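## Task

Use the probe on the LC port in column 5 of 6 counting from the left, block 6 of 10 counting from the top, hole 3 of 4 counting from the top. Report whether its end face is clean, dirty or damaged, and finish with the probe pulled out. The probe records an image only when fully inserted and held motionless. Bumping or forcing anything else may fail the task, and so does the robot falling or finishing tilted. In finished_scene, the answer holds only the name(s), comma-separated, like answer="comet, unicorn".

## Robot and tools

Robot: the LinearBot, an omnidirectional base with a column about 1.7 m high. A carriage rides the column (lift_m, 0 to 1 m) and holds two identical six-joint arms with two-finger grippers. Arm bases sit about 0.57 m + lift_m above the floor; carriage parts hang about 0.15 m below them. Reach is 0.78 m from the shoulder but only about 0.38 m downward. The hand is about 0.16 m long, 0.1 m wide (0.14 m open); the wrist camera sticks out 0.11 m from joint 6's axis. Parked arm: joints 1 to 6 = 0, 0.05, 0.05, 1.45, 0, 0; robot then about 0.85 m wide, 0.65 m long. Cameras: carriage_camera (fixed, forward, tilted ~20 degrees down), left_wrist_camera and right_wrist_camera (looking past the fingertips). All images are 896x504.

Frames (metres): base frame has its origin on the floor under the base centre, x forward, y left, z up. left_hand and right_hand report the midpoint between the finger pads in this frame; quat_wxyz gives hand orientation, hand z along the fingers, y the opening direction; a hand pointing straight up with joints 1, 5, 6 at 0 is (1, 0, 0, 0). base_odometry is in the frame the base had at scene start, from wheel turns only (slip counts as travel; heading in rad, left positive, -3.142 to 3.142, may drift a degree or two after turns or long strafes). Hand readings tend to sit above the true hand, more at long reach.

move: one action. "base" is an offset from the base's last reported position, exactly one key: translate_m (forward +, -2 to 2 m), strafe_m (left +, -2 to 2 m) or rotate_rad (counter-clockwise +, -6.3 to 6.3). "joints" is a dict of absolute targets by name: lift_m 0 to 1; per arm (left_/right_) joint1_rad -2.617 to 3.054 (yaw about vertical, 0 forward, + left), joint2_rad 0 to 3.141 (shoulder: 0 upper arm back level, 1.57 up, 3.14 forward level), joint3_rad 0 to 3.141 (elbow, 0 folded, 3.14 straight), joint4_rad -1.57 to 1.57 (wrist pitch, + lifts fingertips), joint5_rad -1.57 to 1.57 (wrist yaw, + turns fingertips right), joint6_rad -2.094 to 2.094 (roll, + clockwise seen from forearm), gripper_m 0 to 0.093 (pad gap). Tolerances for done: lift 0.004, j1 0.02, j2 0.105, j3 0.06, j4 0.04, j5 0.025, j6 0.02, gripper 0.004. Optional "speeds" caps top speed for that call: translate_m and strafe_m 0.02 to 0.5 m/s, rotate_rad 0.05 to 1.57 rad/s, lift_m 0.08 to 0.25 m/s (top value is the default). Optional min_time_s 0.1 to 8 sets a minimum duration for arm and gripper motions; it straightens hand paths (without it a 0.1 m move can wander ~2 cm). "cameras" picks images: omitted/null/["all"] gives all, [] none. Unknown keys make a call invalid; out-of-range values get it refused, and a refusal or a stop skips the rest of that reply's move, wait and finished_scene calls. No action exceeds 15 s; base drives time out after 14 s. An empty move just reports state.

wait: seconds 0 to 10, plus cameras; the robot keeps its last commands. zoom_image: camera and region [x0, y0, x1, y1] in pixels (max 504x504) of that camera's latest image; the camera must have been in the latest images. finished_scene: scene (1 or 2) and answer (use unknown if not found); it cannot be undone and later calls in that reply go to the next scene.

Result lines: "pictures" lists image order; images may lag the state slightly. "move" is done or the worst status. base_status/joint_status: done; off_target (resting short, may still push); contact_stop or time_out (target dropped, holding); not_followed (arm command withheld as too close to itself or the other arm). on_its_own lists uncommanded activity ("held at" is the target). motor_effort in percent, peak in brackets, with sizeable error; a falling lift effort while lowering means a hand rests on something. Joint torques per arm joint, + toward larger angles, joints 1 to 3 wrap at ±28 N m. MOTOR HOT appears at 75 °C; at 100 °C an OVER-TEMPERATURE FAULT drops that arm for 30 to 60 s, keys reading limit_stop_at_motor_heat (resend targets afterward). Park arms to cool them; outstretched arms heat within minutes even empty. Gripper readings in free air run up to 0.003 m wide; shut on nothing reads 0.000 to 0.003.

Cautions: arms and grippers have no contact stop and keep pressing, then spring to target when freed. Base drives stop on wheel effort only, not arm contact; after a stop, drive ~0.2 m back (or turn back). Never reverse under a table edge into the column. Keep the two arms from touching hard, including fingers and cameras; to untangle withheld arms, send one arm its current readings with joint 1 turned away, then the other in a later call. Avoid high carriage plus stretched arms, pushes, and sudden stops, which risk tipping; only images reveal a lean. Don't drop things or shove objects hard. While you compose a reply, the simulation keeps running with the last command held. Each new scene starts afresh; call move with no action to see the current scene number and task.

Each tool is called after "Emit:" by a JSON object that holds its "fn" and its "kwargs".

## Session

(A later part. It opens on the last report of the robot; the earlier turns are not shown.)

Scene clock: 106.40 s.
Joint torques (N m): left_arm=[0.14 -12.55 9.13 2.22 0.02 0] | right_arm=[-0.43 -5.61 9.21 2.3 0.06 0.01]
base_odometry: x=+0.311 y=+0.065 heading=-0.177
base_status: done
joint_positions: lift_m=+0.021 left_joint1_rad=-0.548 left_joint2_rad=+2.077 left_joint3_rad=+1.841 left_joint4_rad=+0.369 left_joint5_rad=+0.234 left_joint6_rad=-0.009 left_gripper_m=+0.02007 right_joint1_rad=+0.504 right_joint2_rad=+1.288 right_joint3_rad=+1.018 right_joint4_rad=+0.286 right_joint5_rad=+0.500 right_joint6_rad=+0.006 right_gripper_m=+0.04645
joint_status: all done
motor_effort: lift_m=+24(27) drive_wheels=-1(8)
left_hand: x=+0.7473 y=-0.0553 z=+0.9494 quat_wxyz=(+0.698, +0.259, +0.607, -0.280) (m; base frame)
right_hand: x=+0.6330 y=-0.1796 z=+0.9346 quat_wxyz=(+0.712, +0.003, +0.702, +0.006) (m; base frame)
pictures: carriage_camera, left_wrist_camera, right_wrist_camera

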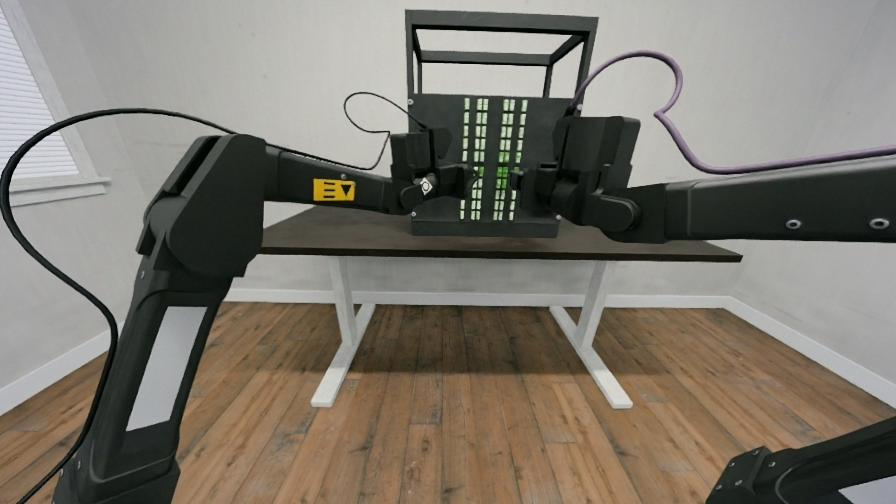

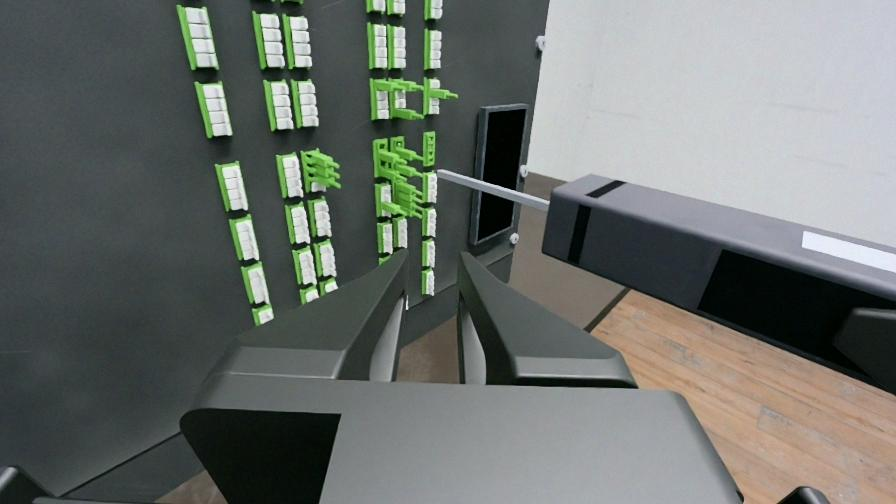

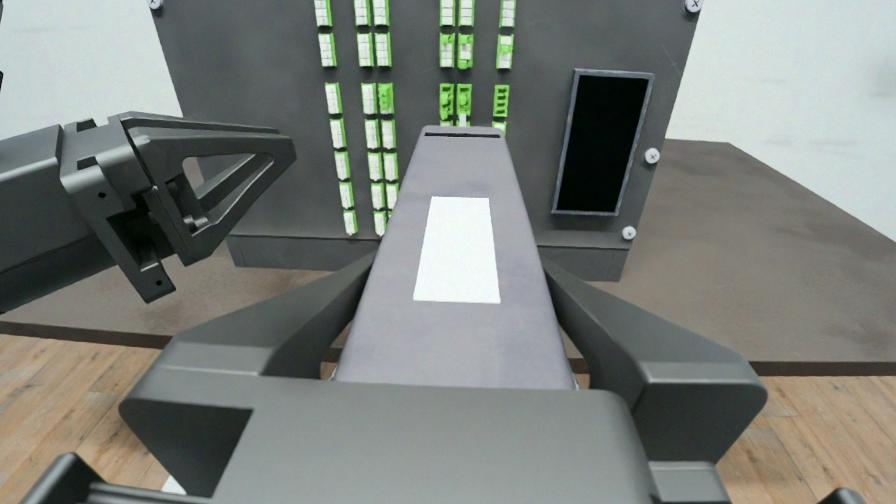

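Emit:
{"fn": "wait", "kwargs": {"seconds": 0.5}}

Emit:
{"fn": "zoom_image", "kwargs": {"camera": "left_wrist_camera", "region": [360, 100, 480, 220]}}

Emit:
{"fn": "zoom_image", "kwargs": {"camera": "right_wrist_camera", "region": [430, 70, 500, 140]}}

Scene clock: 107.43 s.
Joint torques (N m): left_arm=[0.09 -12.56 9.13 2.23 0.02 -0.01] | right_arm=[-0.51 -5.42 9.22 2.3 0.05 0]
base_odometry: x=+0.311 y=+0.065 heading=-0.177
base_status: done
joint_positions: lift_m=+0.021 left_joint1_rad=-0.548 left_joint2_rad=+2.077 left_joint3_rad=+1.841 left_joint4_rad=+0.369 left_joint5_rad=+0.234 left_joint6_rad=-0.009 left_gripper_m=+0.02007 right_joint1_rad=+0.504 right_joint2_rad=+1.288 right_joint3_rad=+1.018 right_joint4_rad=+0.286 right_joint5_rad=+0.500 right_joint6_rad=+0.006 right_gripper_m=+0.04645
joint_status: all done
motor_effort: lift_m=+24(27) drive_wheels=+1(8)
left_hand: x=+0.7473 y=-0.0553 z=+0.9494 quat_wxyz=(+0.698, +0.259, +0.607, -0.280) (m; base frame)
right_hand: x=+0.6330 y=-0.1796 z=+0.9346 quat_wxyz=(+0.712, +0.003, +0.702, +0.006) (m; base frame)
wait: 0.50 s; at rest from the start
pictures: carriage_camera, left_wrist_camera, right_wrist_camera

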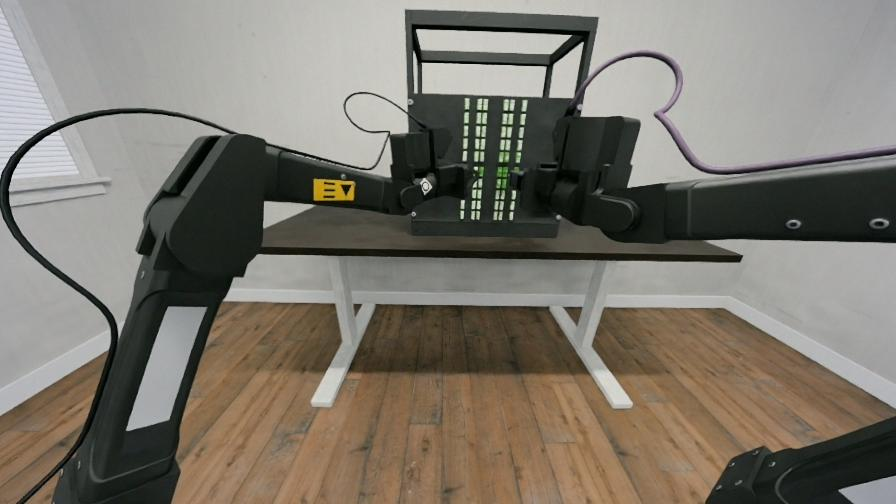

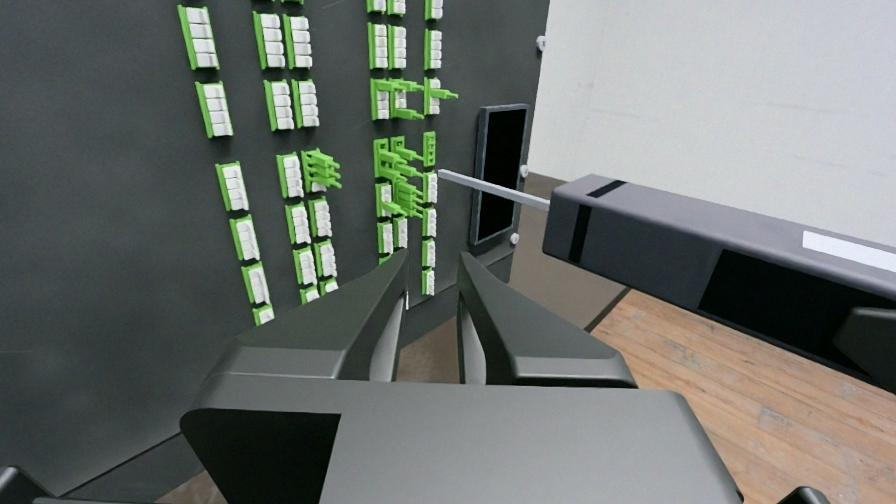

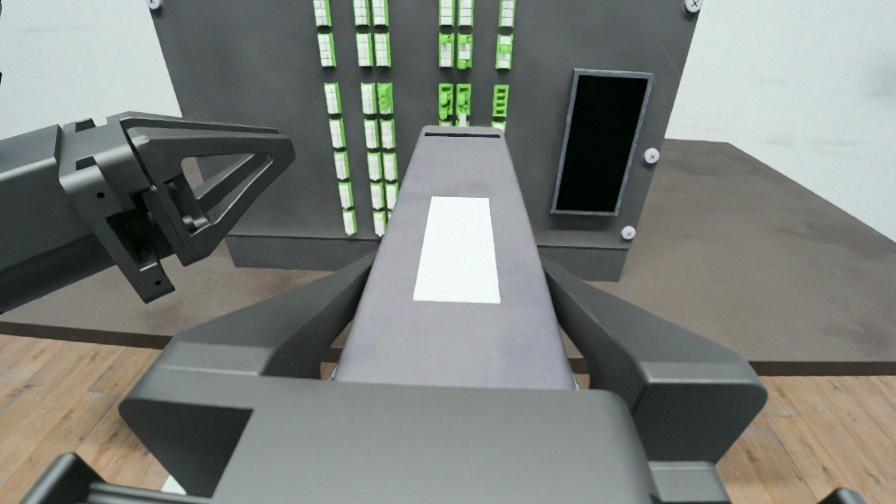

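Scaled by 4.200 from the camera's 896x504 image, which has a finer 1280x720 frame.

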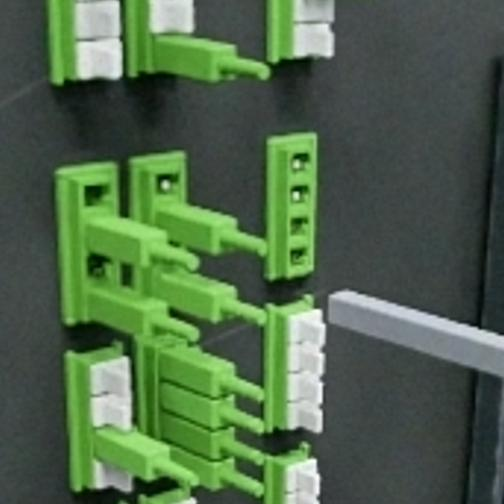

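Scaled by 7.200 from the camera's 896x504 image, which has a finer 1280x720 frame.

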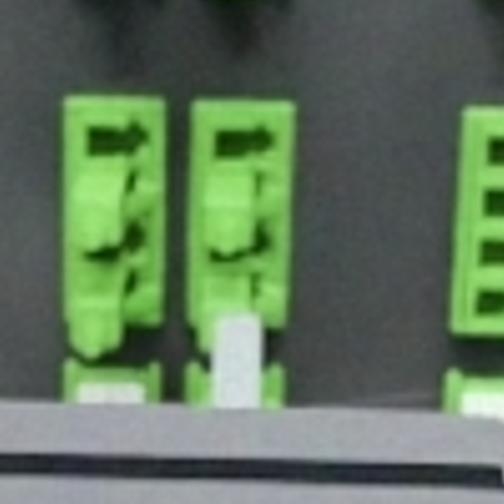

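Emit:
{"fn": "move", "kwargs": {"base": {"strafe_m": 0.0015}, "speeds": {"strafe_m": 0.02}, "cameras": []}}

Emit:
{"fn": "wait", "kwargs": {"seconds": 0.6}}

Emit:
{"fn": "zoom_image", "kwargs": {"camera": "left_wrist_camera", "region": [360, 100, 480, 220]}}

Emit:
{"fn": "zoom_image", "kwargs": {"camera": "right_wrist_camera", "region": [430, 70, 500, 140]}}

Scene clock: 110.00 s.
Joint torques (N m): left_arm=[0.12 -12.55 9.11 2.23 0.02 -0.01] | right_arm=[-0.75 -5.59 9.31 2.33 0.07 0]
move: done
base_odometry: x=+0.311 y=+0.066 heading=-0.178
base_status: done
joint_positions: lift_m=+0.021 left_joint1_rad=-0.548 left_joint2_rad=+2.077 left_joint3_rad=+1.841 left_joint4_rad=+0.369 left_joint5_rad=+0.234 left_joint6_rad=-0.009 left_gripper_m=+0.02007 right_joint1_rad=+0.505 right_joint2_rad=+1.288 right_joint3_rad=+1.018 right_joint4_rad=+0.286 right_joint5_rad=+0.500 right_joint6_rad=+0.006 right_gripper_m=+0.04645
joint_status: not commanded
motor_effort: lift_m=+24(24) drive_wheels=+0(9)
left_hand: x=+0.7473 y=-0.0553 z=+0.9494 quat_wxyz=(+0.698, +0.259, +0.607, -0.280) (m; base frame)
right_hand: x=+0.6329 y=-0.1792 z=+0.9345 quat_wxyz=(+0.712, +0.003, +0.702, +0.007) (m; base frame)
pictures: none
No camera images: "cameras" was empty.

Scene clock: 110.60 s.
Joint torques (N m): left_arm=[0.09 -12.56 9.13 2.25 0.03 -0.01] | right_arm=[-0.66 -5.35 9.36 2.34 0.04 0]
base_odometry: x=+0.311 y=+0.066 heading=-0.178
base_status: done
joint_positions: lift_m=+0.021 left_joint1_rad=-0.548 left_joint2_rad=+2.077 left_joint3_rad=+1.841 left_joint4_rad=+0.369 left_joint5_rad=+0.234 left_joint6_rad=-0.009 left_gripper_m=+0.02007 right_joint1_rad=+0.505 right_joint2_rad=+1.288 right_joint3_rad=+1.018 right_joint4_rad=+0.286 right_joint5_rad=+0.500 right_joint6_rad=+0.006 right_gripper_m=+0.04645
joint_status: not commanded
motor_effort: lift_m=+24(24) drive_wheels=+1(9)
left_hand: x=+0.7473 y=-0.0553 z=+0.9494 quat_wxyz=(+0.698, +0.259, +0.607, -0.280) (m; base frame)
right_hand: x=+0.6329 y=-0.1792 z=+0.9345 quat_wxyz=(+0.712, +0.003, +0.702, +0.007) (m; base frame)
wait: 0.60 s; at rest by 0.27 s
pictures: carriage_camera, left_wrist_camera, right_wrist_camera

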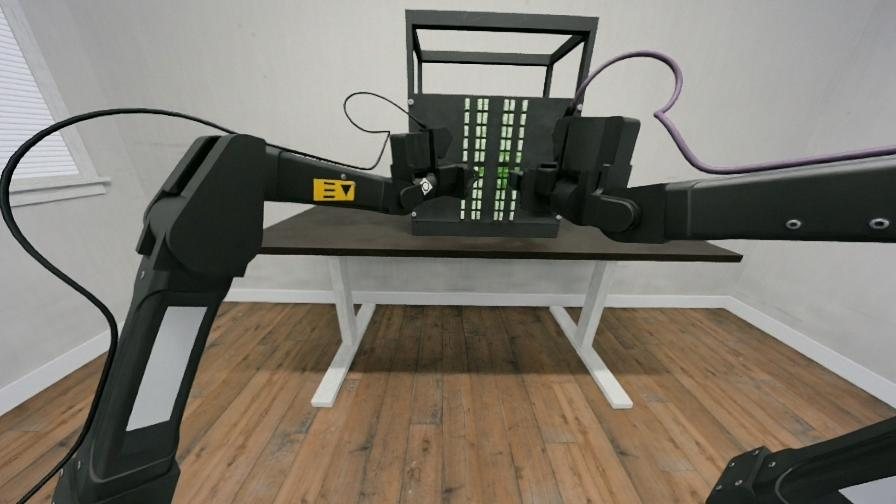

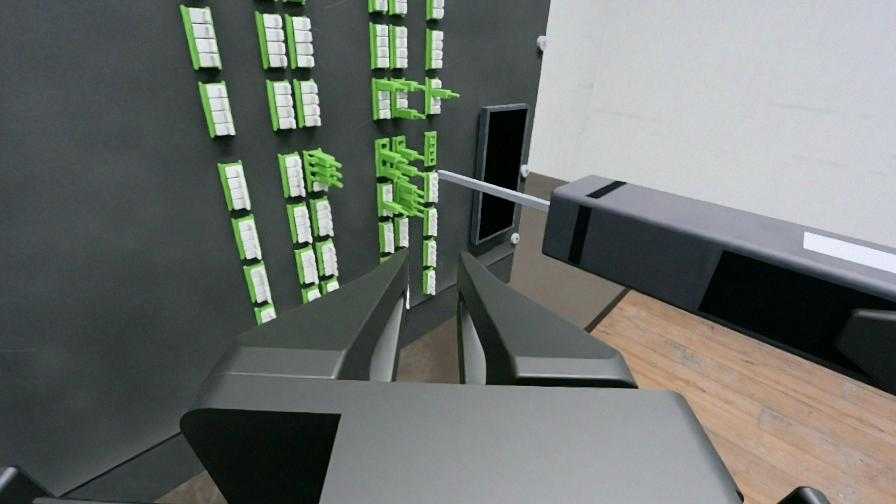

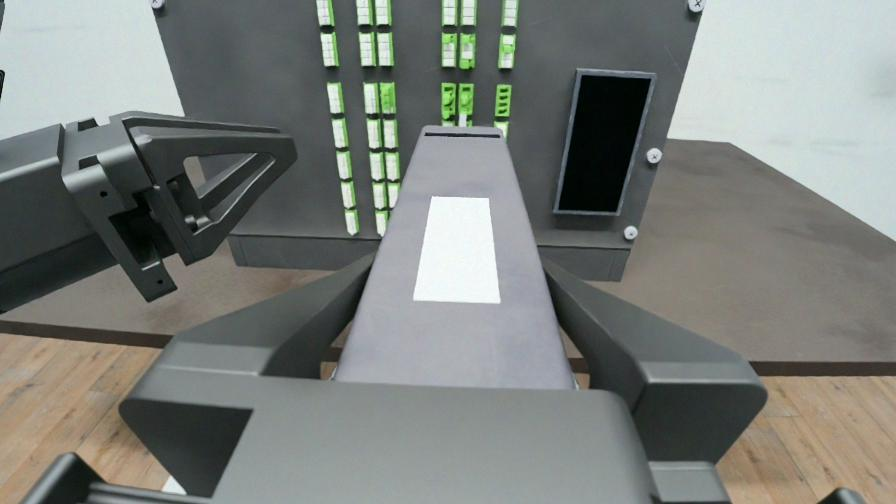

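Scaled by 4.200 from the camera's 896x504 image, which has a finer 1280x720 frame.

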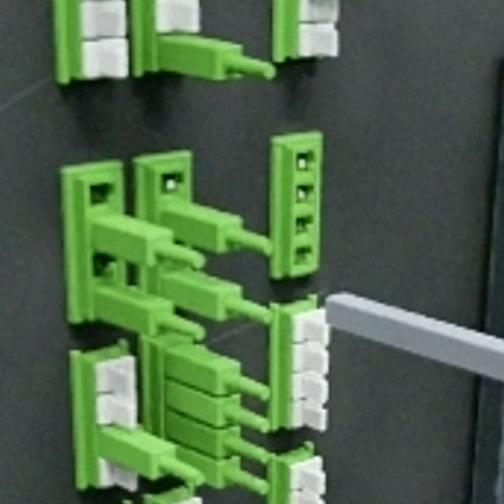

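Scaled by 7.200 from the camera's 896x504 image, which has a finer 1280x720 frame.

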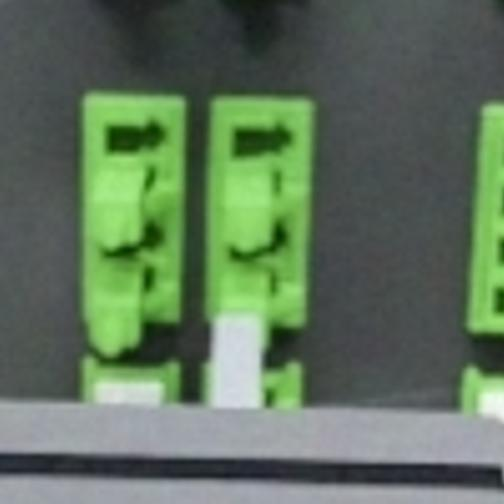

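Emit:
{"fn": "move", "kwargs": {"base": {"strafe_m": -0.0008}, "speeds": {"strafe_m": 0.02}, "cameras": []}}

Emit:
{"fn": "wait", "kwargs": {"seconds": 0.6}}

Emit:
{"fn": "zoom_image", "kwargs": {"camera": "left_wrist_camera", "region": [360, 100, 480, 220]}}

Emit:
{"fn": "zoom_image", "kwargs": {"camera": "right_wrist_camera", "region": [430, 70, 500, 140]}}

Scene clock: 111.80 s.
Joint torques (N m): left_arm=[0.14 -12.56 9.13 2.23 0.02 -0.01] | right_arm=[-0.68 -5.39 9.24 2.27 0.07 0.03]
move: done
base_odometry: x=+0.311 y=+0.065 heading=-0.178
base_status: done
joint_positions: lift_m=+0.021 left_joint1_rad=-0.548 left_joint2_rad=+2.077 left_joint3_rad=+1.841 left_joint4_rad=+0.369 left_joint5_rad=+0.234 left_joint6_rad=-0.009 left_gripper_m=+0.02007 right_joint1_rad=+0.505 right_joint2_rad=+1.288 right_joint3_rad=+1.018 right_joint4_rad=+0.286 right_joint5_rad=+0.500 right_joint6_rad=+0.006 right_gripper_m=+0.04645
joint_status: not commanded
motor_effort: lift_m=+24(24) drive_wheels=-1(4)
left_hand: x=+0.7473 y=-0.0553 z=+0.9494 quat_wxyz=(+0.698, +0.259, +0.607, -0.280) (m; base frame)
right_hand: x=+0.6329 y=-0.1792 z=+0.9345 quat_wxyz=(+0.712, +0.003, +0.702, +0.007) (m; base frame)
pictures: none
No camera images: "cameras" was empty.

Scene clock: 112.40 s.
Joint torques (N m): left_arm=[0.12 -12.56 9.11 2.23 0.02 -0.01] | right_arm=[-0.68 -5.5 9.03 2.32 0.05 0.06]
base_odometry: x=+0.311 y=+0.065 heading=-0.178
base_status: done
joint_positions: lift_m=+0.021 left_joint1_rad=-0.548 left_joint2_rad=+2.077 left_joint3_rad=+1.841 left_joint4_rad=+0.369 left_joint5_rad=+0.234 left_joint6_rad=-0.009 left_gripper_m=+0.02007 right_joint1_rad=+0.505 right_joint2_rad=+1.288 right_joint3_rad=+1.018 right_joint4_rad=+0.286 right_joint5_rad=+0.500 right_joint6_rad=+0.006 right_gripper_m=+0.04645
joint_status: not commanded
motor_effort: lift_m=+24(24) drive_wheels=-2(4)
left_hand: x=+0.7473 y=-0.0553 z=+0.9494 quat_wxyz=(+0.698, +0.259, +0.607, -0.280) (m; base frame)
right_hand: x=+0.6329 y=-0.1792 z=+0.9345 quat_wxyz=(+0.712, +0.003, +0.702, +0.007) (m; base frame)
wait: 0.60 s; at rest by 0.27 s
pictures: carriage_camera, left_wrist_camera, right_wrist_camera

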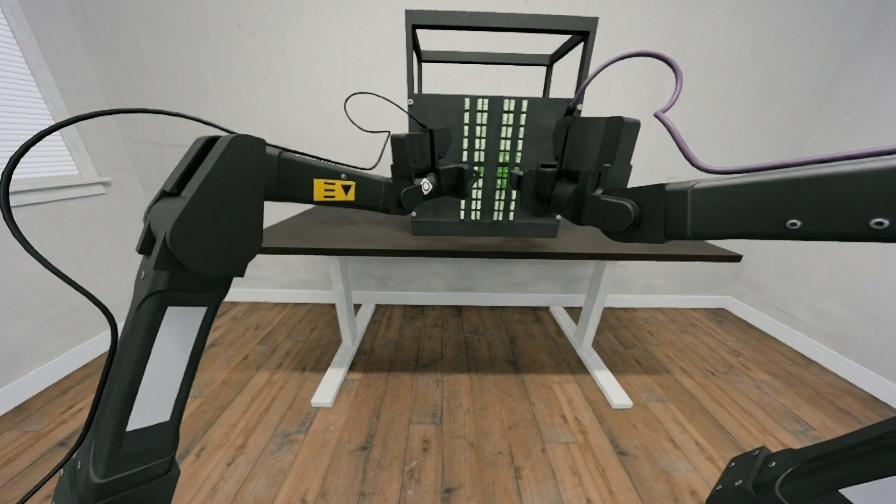

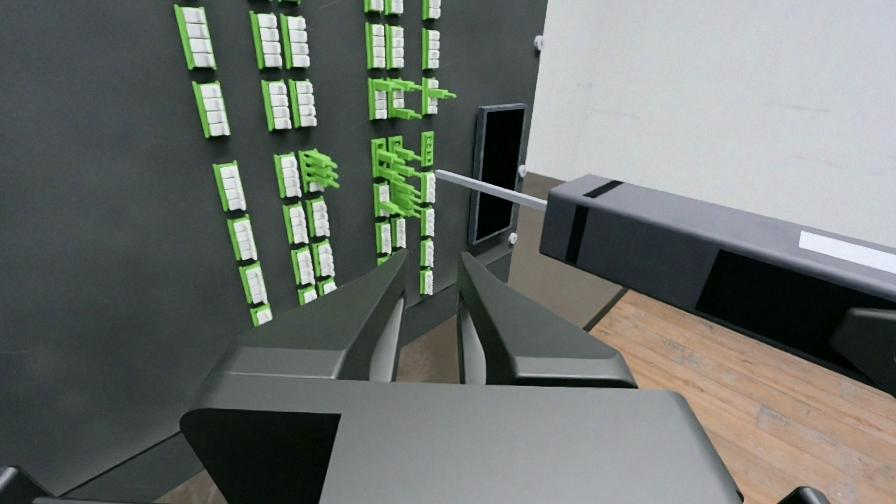

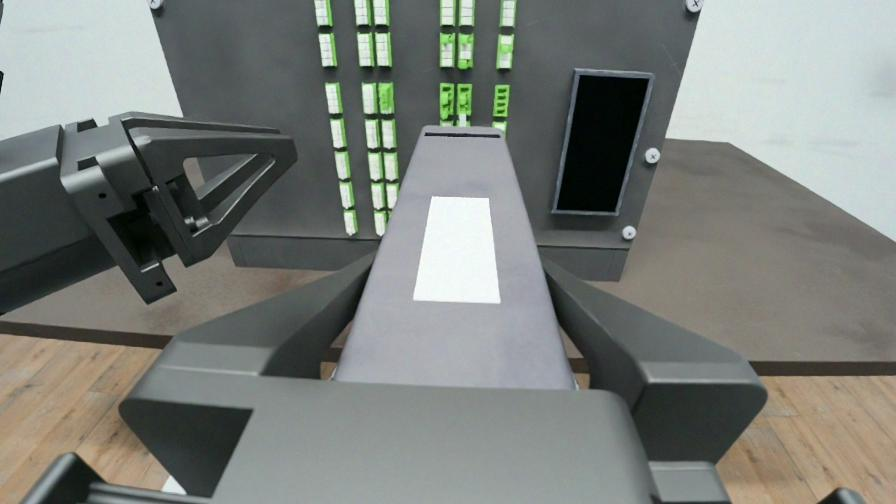

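Scaled by 4.200 from the camera's 896x504 image, which has a finer 1280x720 frame.

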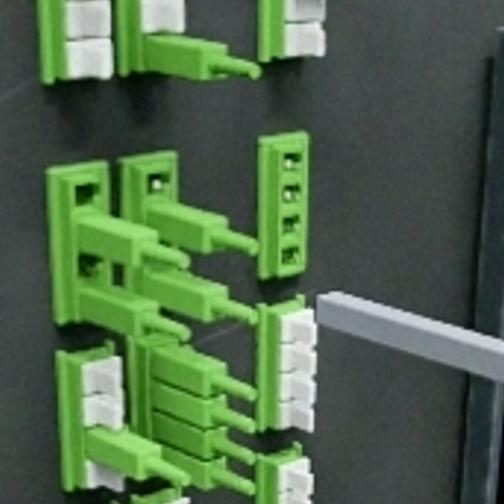

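Scaled by 7.200 from the camera's 896x504 image, which has a finer 1280x720 frame.

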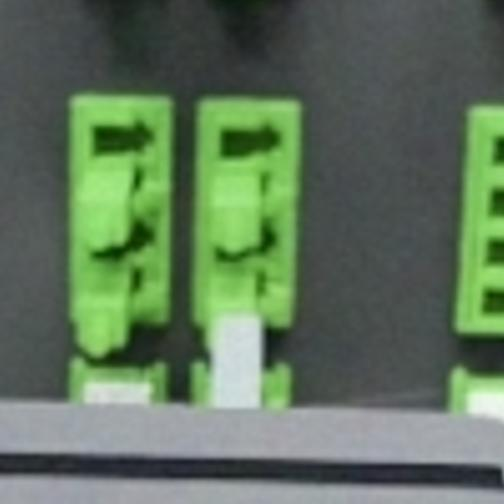

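Emit:
{"fn": "move", "kwargs": {"base": {"translate_m": 0.012}, "speeds": {"translate_m": 0.02}, "cameras": []}}

Emit:
{"fn": "wait", "kwargs": {"seconds": 0.6}}

Emit:
{"fn": "zoom_image", "kwargs": {"camera": "left_wrist_camera", "region": [360, 100, 480, 220]}}

Emit:
{"fn": "zoom_image", "kwargs": {"camera": "right_wrist_camera", "region": [430, 70, 500, 140]}}

Scene clock: 114.27 s.
Joint torques (N m): left_arm=[0.02 -12.52 9.09 2.24 0.02 -0.01] | right_arm=[-0.68 -5.3 9.18 2.24 0.11 0.03]
move: done
base_odometry: x=+0.322 y=+0.063 heading=-0.178
base_status: done
joint_positions: lift_m=+0.021 left_joint1_rad=-0.548 left_joint2_rad=+2.077 left_joint3_rad=+1.841 left_joint4_rad=+0.368 left_joint5_rad=+0.235 left_joint6_rad=-0.009 left_gripper_m=+0.02007 right_joint1_rad=+0.505 right_joint2_rad=+1.288 right_joint3_rad=+1.018 right_joint4_rad=+0.286 right_joint5_rad=+0.500 right_joint6_rad=+0.006 right_gripper_m=+0.04645
joint_status: not commanded
motor_effort: lift_m=+24(24) drive_wheels=-4(6)
left_hand: x=+0.7474 y=-0.0552 z=+0.9493 quat_wxyz=(+0.697, +0.259, +0.607, -0.280) (m; base frame)
right_hand: x=+0.6329 y=-0.1793 z=+0.9347 quat_wxyz=(+0.712, +0.003, +0.702, +0.007) (m; base frame)
pictures: none
No camera images: "cameras" was empty.

Scene clock: 114.87 s.
Joint torques (N m): left_arm=[0.06 -12.56 9.13 2.23 0.02 0] | right_arm=[-0.81 -5.57 9.46 2.25 0.06 0.03]
base_odometry: x=+0.322 y=+0.063 heading=-0.178
base_status: done
joint_positions: lift_m=+0.021 left_joint1_rad=-0.548 left_joint2_rad=+2.077 left_joint3_rad=+1.841 left_joint4_rad=+0.368 left_joint5_rad=+0.235 left_joint6_rad=-0.009 left_gripper_m=+0.02007 right_joint1_rad=+0.505 right_joint2_rad=+1.288 right_joint3_rad=+1.018 right_joint4_rad=+0.286 right_joint5_rad=+0.500 right_joint6_rad=+0.006 right_gripper_m=+0.04645
joint_status: not commanded
motor_effort: lift_m=+24(24) drive_wheels=-2(6)
left_hand: x=+0.7474 y=-0.0552 z=+0.9493 quat_wxyz=(+0.697, +0.259, +0.607, -0.280) (m; base frame)
right_hand: x=+0.6329 y=-0.1793 z=+0.9346 quat_wxyz=(+0.712, +0.003, +0.702, +0.007) (m; base frame)
wait: 0.60 s; at rest by 0.27 s
pictures: carriage_camera, left_wrist_camera, right_wrist_camera

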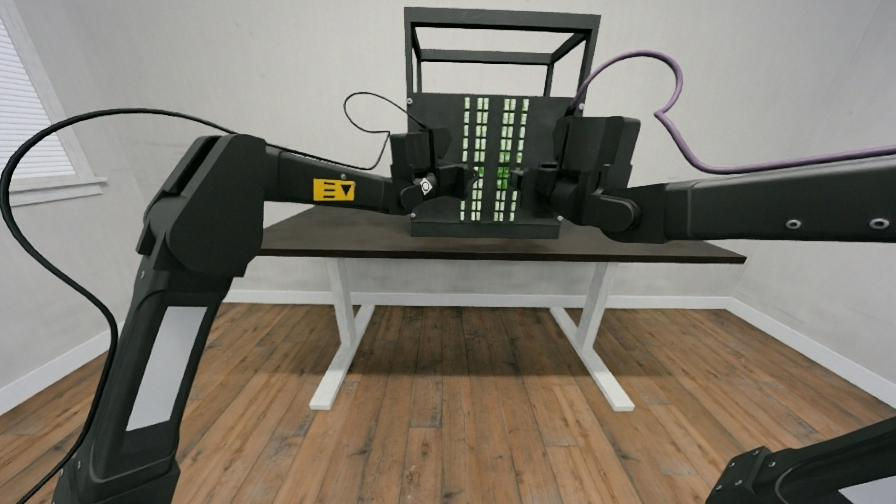

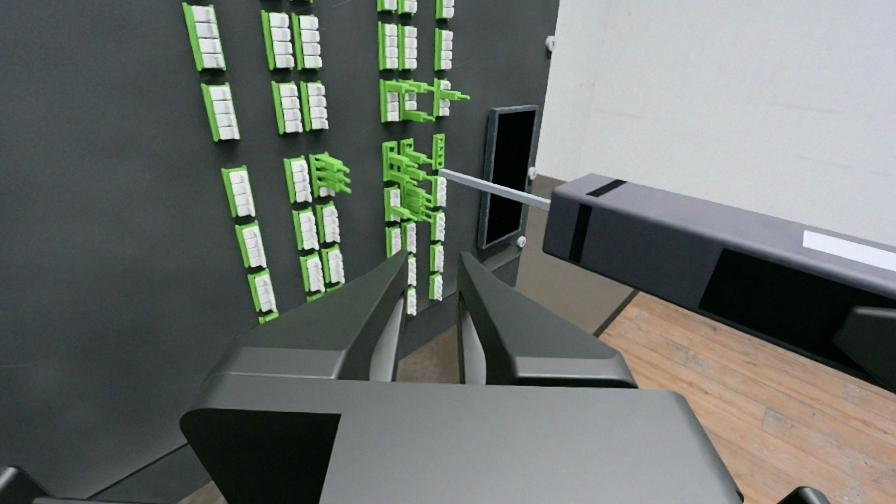

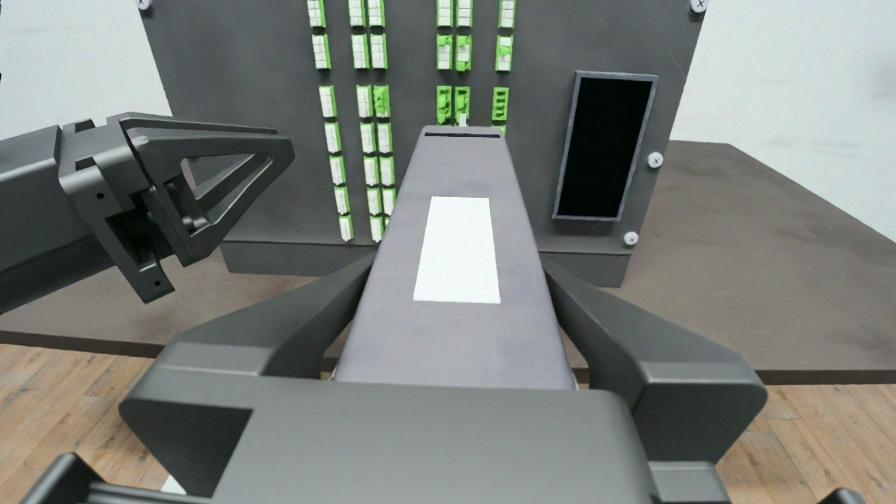

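Scaled by 4.200 from the camera's 896x504 image, which has a finer 1280x720 frame.

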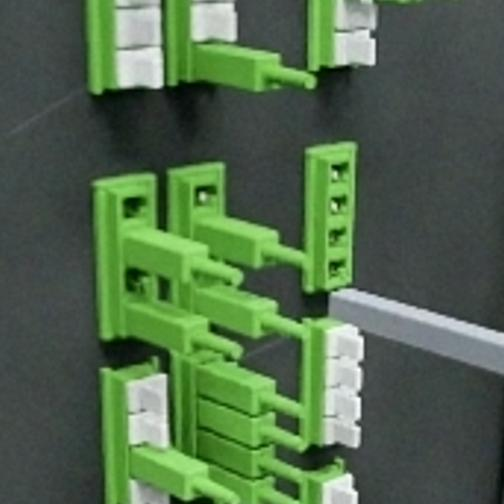

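Scaled by 7.200 from the camera's 896x504 image, which has a finer 1280x720 frame.

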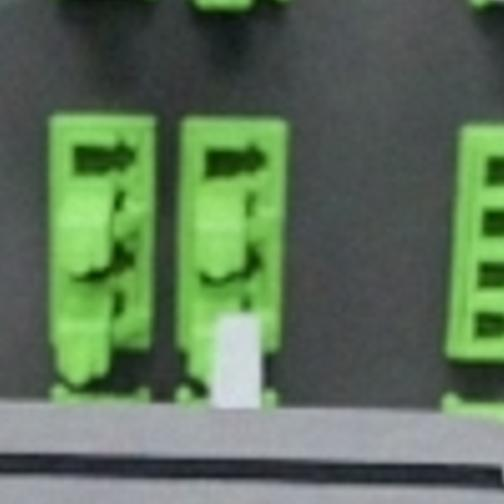

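Emit:
{"fn": "wait", "kwargs": {"seconds": 1.0, "cameras": ["right_wrist_camera", "left_wrist_camera"]}}

Emit:
{"fn": "zoom_image", "kwargs": {"camera": "left_wrist_camera", "region": [360, 100, 480, 220]}}

Emit:
{"fn": "zoom_image", "kwargs": {"camera": "right_wrist_camera", "region": [430, 70, 500, 140]}}

Scene clock: 117.83 s.
Joint torques (N m): left_arm=[0.06 -12.55 9.11 2.23 0.02 -0.01] | right_arm=[-0.61 -5.37 9.22 2.3 0.07 0.02]
base_odometry: x=+0.322 y=+0.063 heading=-0.178
base_status: done
joint_positions: lift_m=+0.021 left_joint1_rad=-0.548 left_joint2_rad=+2.077 left_joint3_rad=+1.841 left_joint4_rad=+0.368 left_joint5_rad=+0.235 left_joint6_rad=-0.009 left_gripper_m=+0.02007 right_joint1_rad=+0.505 right_joint2_rad=+1.288 right_joint3_rad=+1.018 right_joint4_rad=+0.286 right_joint5_rad=+0.500 right_joint6_rad=+0.006 right_gripper_m=+0.04645
joint_status: not commanded
motor_effort: lift_m=+24(24) drive_wheels=-5(6)
left_hand: x=+0.7474 y=-0.0552 z=+0.9493 quat_wxyz=(+0.697, +0.259, +0.607, -0.280) (m; base frame)
right_hand: x=+0.6329 y=-0.1793 z=+0.9346 quat_wxyz=(+0.712, +0.003, +0.702, +0.007) (m; base frame)
wait: 1.00 s; at rest from the start
pictures: left_wrist_camera, right_wrist_camera

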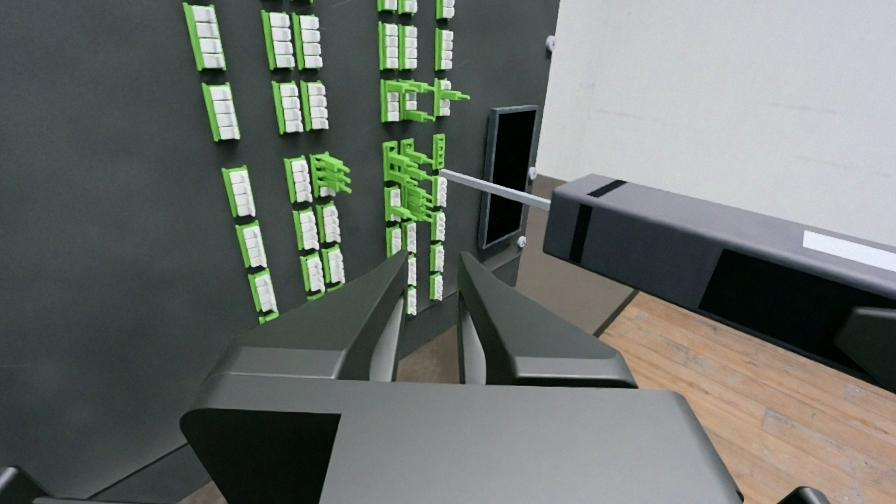

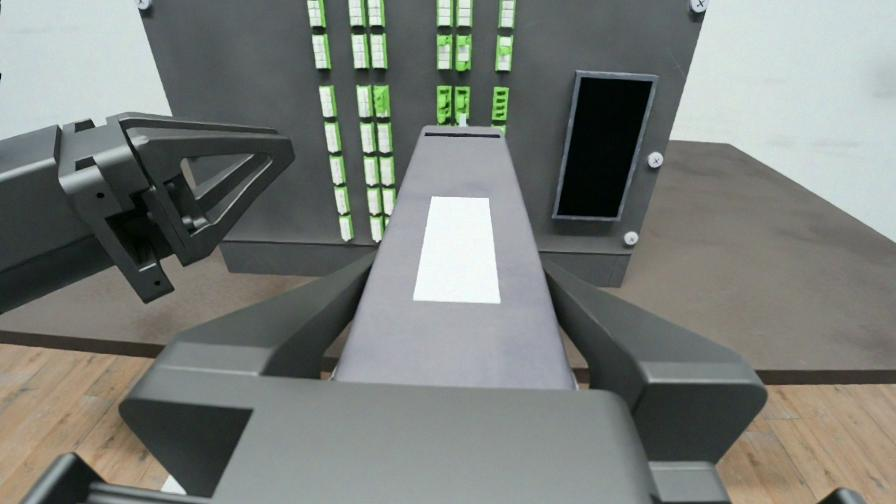

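Scaled by 4.200 from the camera's 896x504 image, which has a finer 1280x720 frame.

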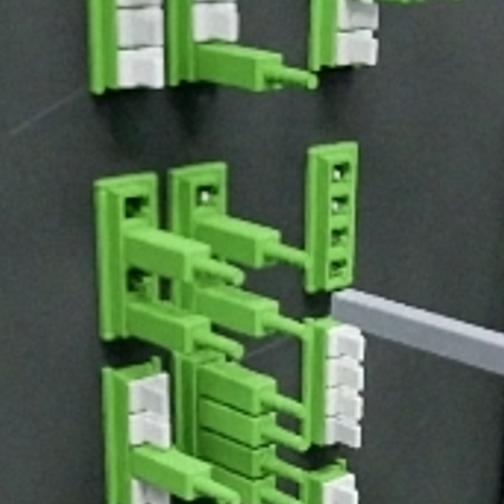

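Scaled by 7.200 from the camera's 896x504 image, which has a finer 1280x720 frame.

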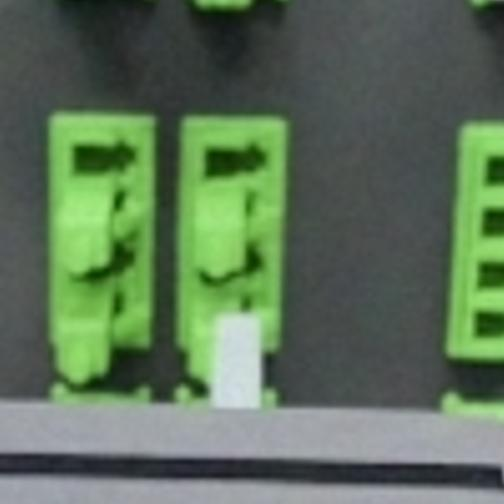

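Emit:
{"fn": "move", "kwargs": {"joints": {"right_joint1_rad": 0.509}, "min_time_s": 0.5, "cameras": []}}

Emit:
{"fn": "wait", "kwargs": {"seconds": 0.5, "cameras": ["right_wrist_camera", "left_wrist_camera"]}}

Emit:
{"fn": "zoom_image", "kwargs": {"camera": "left_wrist_camera", "region": [360, 100, 480, 220]}}

Emit:
{"fn": "zoom_image", "kwargs": {"camera": "right_wrist_camera", "region": [430, 70, 500, 140]}}

Scene clock: 121.77 s.
Joint torques (N m): left_arm=[0.08 -12.55 9.13 2.23 0.02 0] | right_arm=[-0.34 -5.56 9.18 2.25 0.08 0.01]
move: done
base_odometry: x=+0.322 y=+0.063 heading=-0.178
base_status: not commanded
joint_positions: lift_m=+0.021 left_joint1_rad=-0.548 left_joint2_rad=+2.077 left_joint3_rad=+1.841 left_joint4_rad=+0.368 left_joint5_rad=+0.235 left_joint6_rad=-0.009 left_gripper_m=+0.02007 right_joint1_rad=+0.505 right_joint2_rad=+1.288 right_joint3_rad=+1.018 right_joint4_rad=+0.286 right_joint5_rad=+0.500 right_joint6_rad=+0.006 right_gripper_m=+0.04645
joint_status: all done
motor_effort: lift_m=+24(24) drive_wheels=-5(5)
left_hand: x=+0.7474 y=-0.0552 z=+0.9493 quat_wxyz=(+0.697, +0.259, +0.607, -0.280) (m; base frame)
right_hand: x=+0.6329 y=-0.1793 z=+0.9346 quat_wxyz=(+0.712, +0.003, +0.702, +0.007) (m; base frame)
pictures: none
No camera images: "cameras" was empty.

Scene clock: 122.27 s.
Joint torques (N m): left_arm=[0.08 -12.55 9.11 2.23 0.02 -0.01] | right_arm=[-0.28 -5.57 9.31 2.28 0.03 0.01]
base_odometry: x=+0.322 y=+0.063 heading=-0.178
base_status: not commanded
joint_positions: lift_m=+0.021 left_joint1_rad=-0.548 left_joint2_rad=+2.077 left_joint3_rad=+1.841 left_joint4_rad=+0.368 left_joint5_rad=+0.235 left_joint6_rad=-0.009 left_gripper_m=+0.02007 right_joint1_rad=+0.505 right_joint2_rad=+1.288 right_joint3_rad=+1.018 right_joint4_rad=+0.286 right_joint5_rad=+0.500 right_joint6_rad=+0.006 right_gripper_m=+0.04645
joint_status: all done
motor_effort: lift_m=+24(24) drive_wheels=-4(5)
left_hand: x=+0.7474 y=-0.0552 z=+0.9493 quat_wxyz=(+0.697, +0.259, +0.607, -0.280) (m; base frame)
right_hand: x=+0.6329 y=-0.1793 z=+0.9346 quat_wxyz=(+0.712, +0.003, +0.702, +0.007) (m; base frame)
wait: 0.50 s; at rest by 0.27 s
pictures: left_wrist_camera, right_wrist_camera

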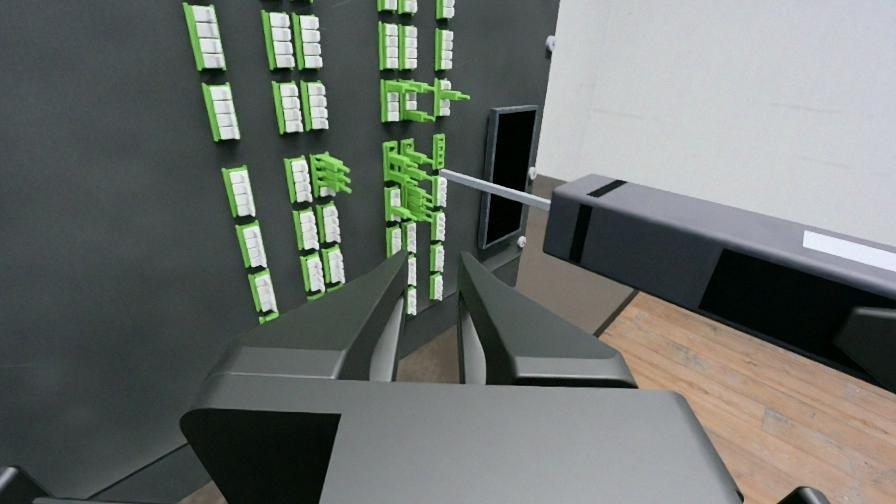

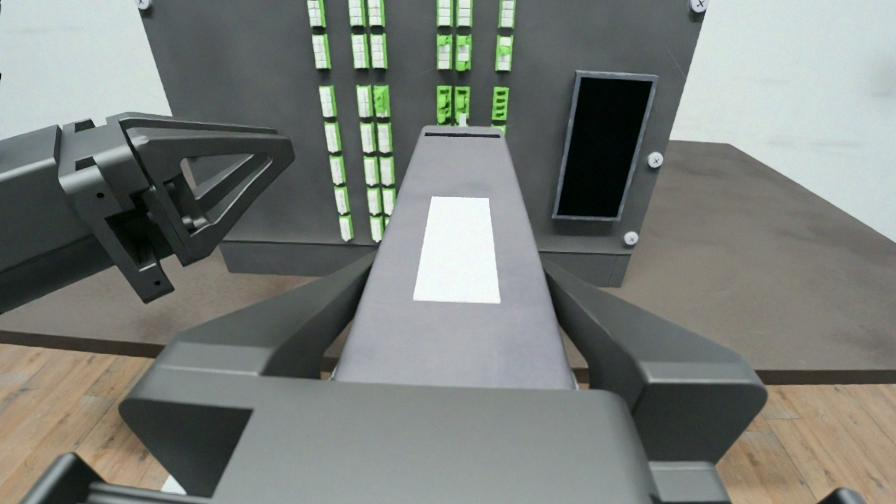

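Scaled by 4.200 from the camera's 896x504 image, which has a finer 1280x720 frame.

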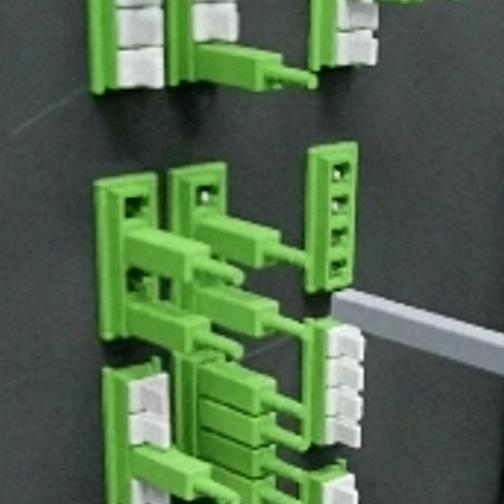

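Scaled by 7.200 from the camera's 896x504 image, which has a finer 1280x720 frame.

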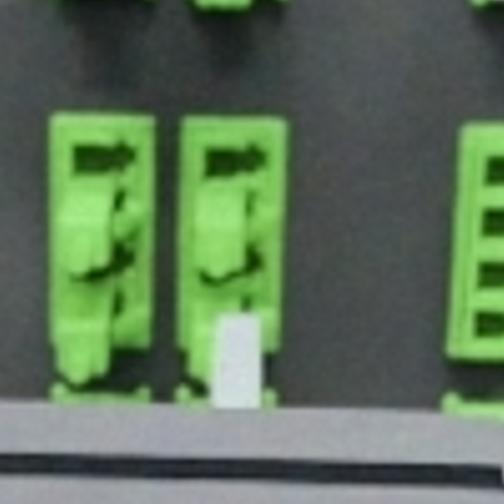

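Emit:
{"fn": "move", "kwargs": {"joints": {"right_joint1_rad": 0.514}, "min_time_s": 0.5, "cameras": []}}

Emit:
{"fn": "wait", "kwargs": {"seconds": 0.5, "cameras": ["right_wrist_camera"]}}

Emit:
{"fn": "zoom_image", "kwargs": {"camera": "right_wrist_camera", "region": [430, 70, 500, 140]}}

Scene clock: 123.43 s.
Joint torques (N m): left_arm=[0.06 -12.56 9.13 2.23 0.02 0] | right_arm=[0.09 -5.37 9.37 2.31 0.05 0.04]
move: done
base_odometry: x=+0.322 y=+0.063 heading=-0.178
base_status: not commanded
joint_positions: lift_m=+0.021 left_joint1_rad=-0.548 left_joint2_rad=+2.077 left_joint3_rad=+1.841 left_joint4_rad=+0.368 left_joint5_rad=+0.235 left_joint6_rad=-0.009 left_gripper_m=+0.02007 right_joint1_rad=+0.505 right_joint2_rad=+1.288 right_joint3_rad=+1.018 right_joint4_rad=+0.286 right_joint5_rad=+0.500 right_joint6_rad=+0.006 right_gripper_m=+0.04645
joint_status: all done
motor_effort: lift_m=+24(24) drive_wheels=-4(5)
left_hand: x=+0.7474 y=-0.0552 z=+0.9493 quat_wxyz=(+0.697, +0.259, +0.607, -0.280) (m; base frame)
right_hand: x=+0.6329 y=-0.1793 z=+0.9346 quat_wxyz=(+0.712, +0.003, +0.702, +0.007) (m; base frame)
pictures: none
No camera images: "cameras" was empty.

Scene clock: 123.93 s.
Joint torques (N m): left_arm=[0.08 -12.55 9.13 2.23 0.02 -0.01] | right_arm=[0.18 -5.37 9.25 2.29 0.03 0.04]
base_odometry: x=+0.322 y=+0.063 heading=-0.178
base_status: not commanded
joint_positions: lift_m=+0.021 left_joint1_rad=-0.548 left_joint2_rad=+2.077 left_joint3_rad=+1.841 left_joint4_rad=+0.368 left_joint5_rad=+0.235 left_joint6_rad=-0.009 left_gripper_m=+0.02007 right_joint1_rad=+0.505 right_joint2_rad=+1.288 right_joint3_rad=+1.018 right_joint4_rad=+0.286 right_joint5_rad=+0.500 right_joint6_rad=+0.006 right_gripper_m=+0.04645
joint_status: all done
motor_effort: lift_m=+24(24) drive_wheels=-4(5)
left_hand: x=+0.7474 y=-0.0552 z=+0.9493 quat_wxyz=(+0.697, +0.259, +0.607, -0.280) (m; base frame)
right_hand: x=+0.6329 y=-0.1793 z=+0.9346 quat_wxyz=(+0.712, +0.003, +0.702, +0.007) (m; base frame)
wait: 0.50 s; at rest by 0.27 s
pictures: right_wrist_camera

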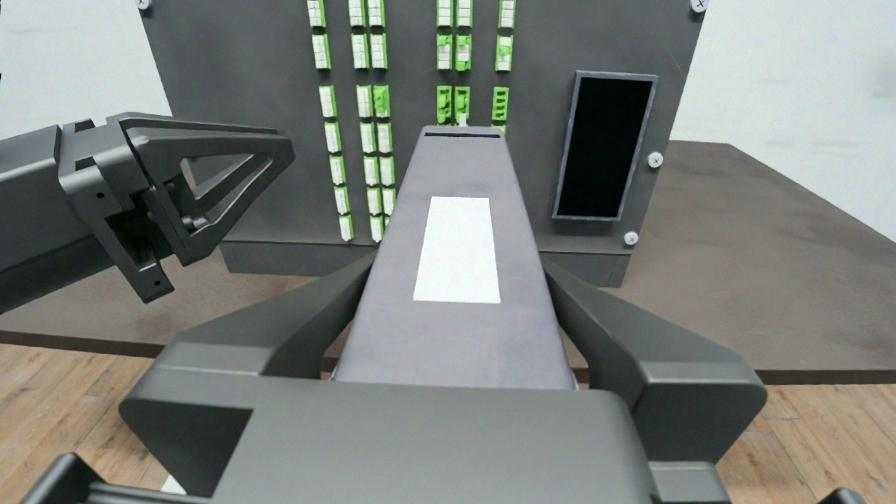

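Scaled by 7.200 from the camera's 896x504 image, which has a finer 1280x720 frame.

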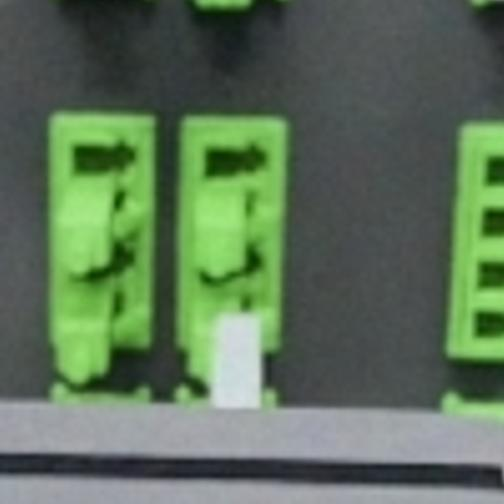

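Emit:
{"fn": "move", "kwargs": {"joints": {"right_joint1_rad": 0.521}, "min_time_s": 0.5, "cameras": []}}

Emit:
{"fn": "move", "kwargs": {"joints": {"right_joint1_rad": 0.525}, "min_time_s": 0.5, "cameras": []}}

Scene clock: 125.37 s.
Joint torques (N m): left_arm=[0.06 -12.56 9.11 2.23 0.02 -0.01] | right_arm=[0.13 -5.44 9.24 2.32 0.02 0.01]
move: done
base_odometry: x=+0.322 y=+0.063 heading=-0.178
base_status: not commanded
joint_positions: lift_m=+0.021 left_joint1_rad=-0.548 left_joint2_rad=+2.077 left_joint3_rad=+1.841 left_joint4_rad=+0.368 left_joint5_rad=+0.235 left_joint6_rad=-0.009 left_gripper_m=+0.02007 right_joint1_rad=+0.514 right_joint2_rad=+1.288 right_joint3_rad=+1.018 right_joint4_rad=+0.286 right_joint5_rad=+0.500 right_joint6_rad=+0.006 right_gripper_m=+0.04645
joint_status: all done
motor_effort: lift_m=+24(24) drive_wheels=-3(5)
left_hand: x=+0.7474 y=-0.0552 z=+0.9493 quat_wxyz=(+0.697, +0.259, +0.607, -0.280) (m; base frame)
right_hand: x=+0.6317 y=-0.1756 z=+0.9346 quat_wxyz=(+0.712, +0.000, +0.702, +0.010) (m; base frame)
pictures: none
No camera images: "cameras" was empty.

Scene clock: 126.17 s.
Joint torques (N m): left_arm=[0.06 -12.56 9.13 2.23 0.02 0] | right_arm=[-0.06 -5.53 9.18 2.25 0.06 0.02]
move: done
base_odometry: x=+0.322 y=+0.063 heading=-0.178
base_status: not commanded
joint_positions: lift_m=+0.021 left_joint1_rad=-0.548 left_joint2_rad=+2.077 left_joint3_rad=+1.841 left_joint4_rad=+0.368 left_joint5_rad=+0.235 left_joint6_rad=-0.009 left_gripper_m=+0.02007 right_joint1_rad=+0.518 right_joint2_rad=+1.288 right_joint3_rad=+1.018 right_joint4_rad=+0.286 right_joint5_rad=+0.500 right_joint6_rad=+0.006 right_gripper_m=+0.04645
joint_status: all done
motor_effort: lift_m=+24(24) drive_wheels=-3(5)
left_hand: x=+0.7474 y=-0.0552 z=+0.9493 quat_wxyz=(+0.697, +0.259, +0.607, -0.280) (m; base frame)
right_hand: x=+0.6311 y=-0.1740 z=+0.9346 quat_wxyz=(+0.712, -0.002, +0.702, +0.011) (m; base frame)
pictures: none
No camera images: "cameras" was empty.


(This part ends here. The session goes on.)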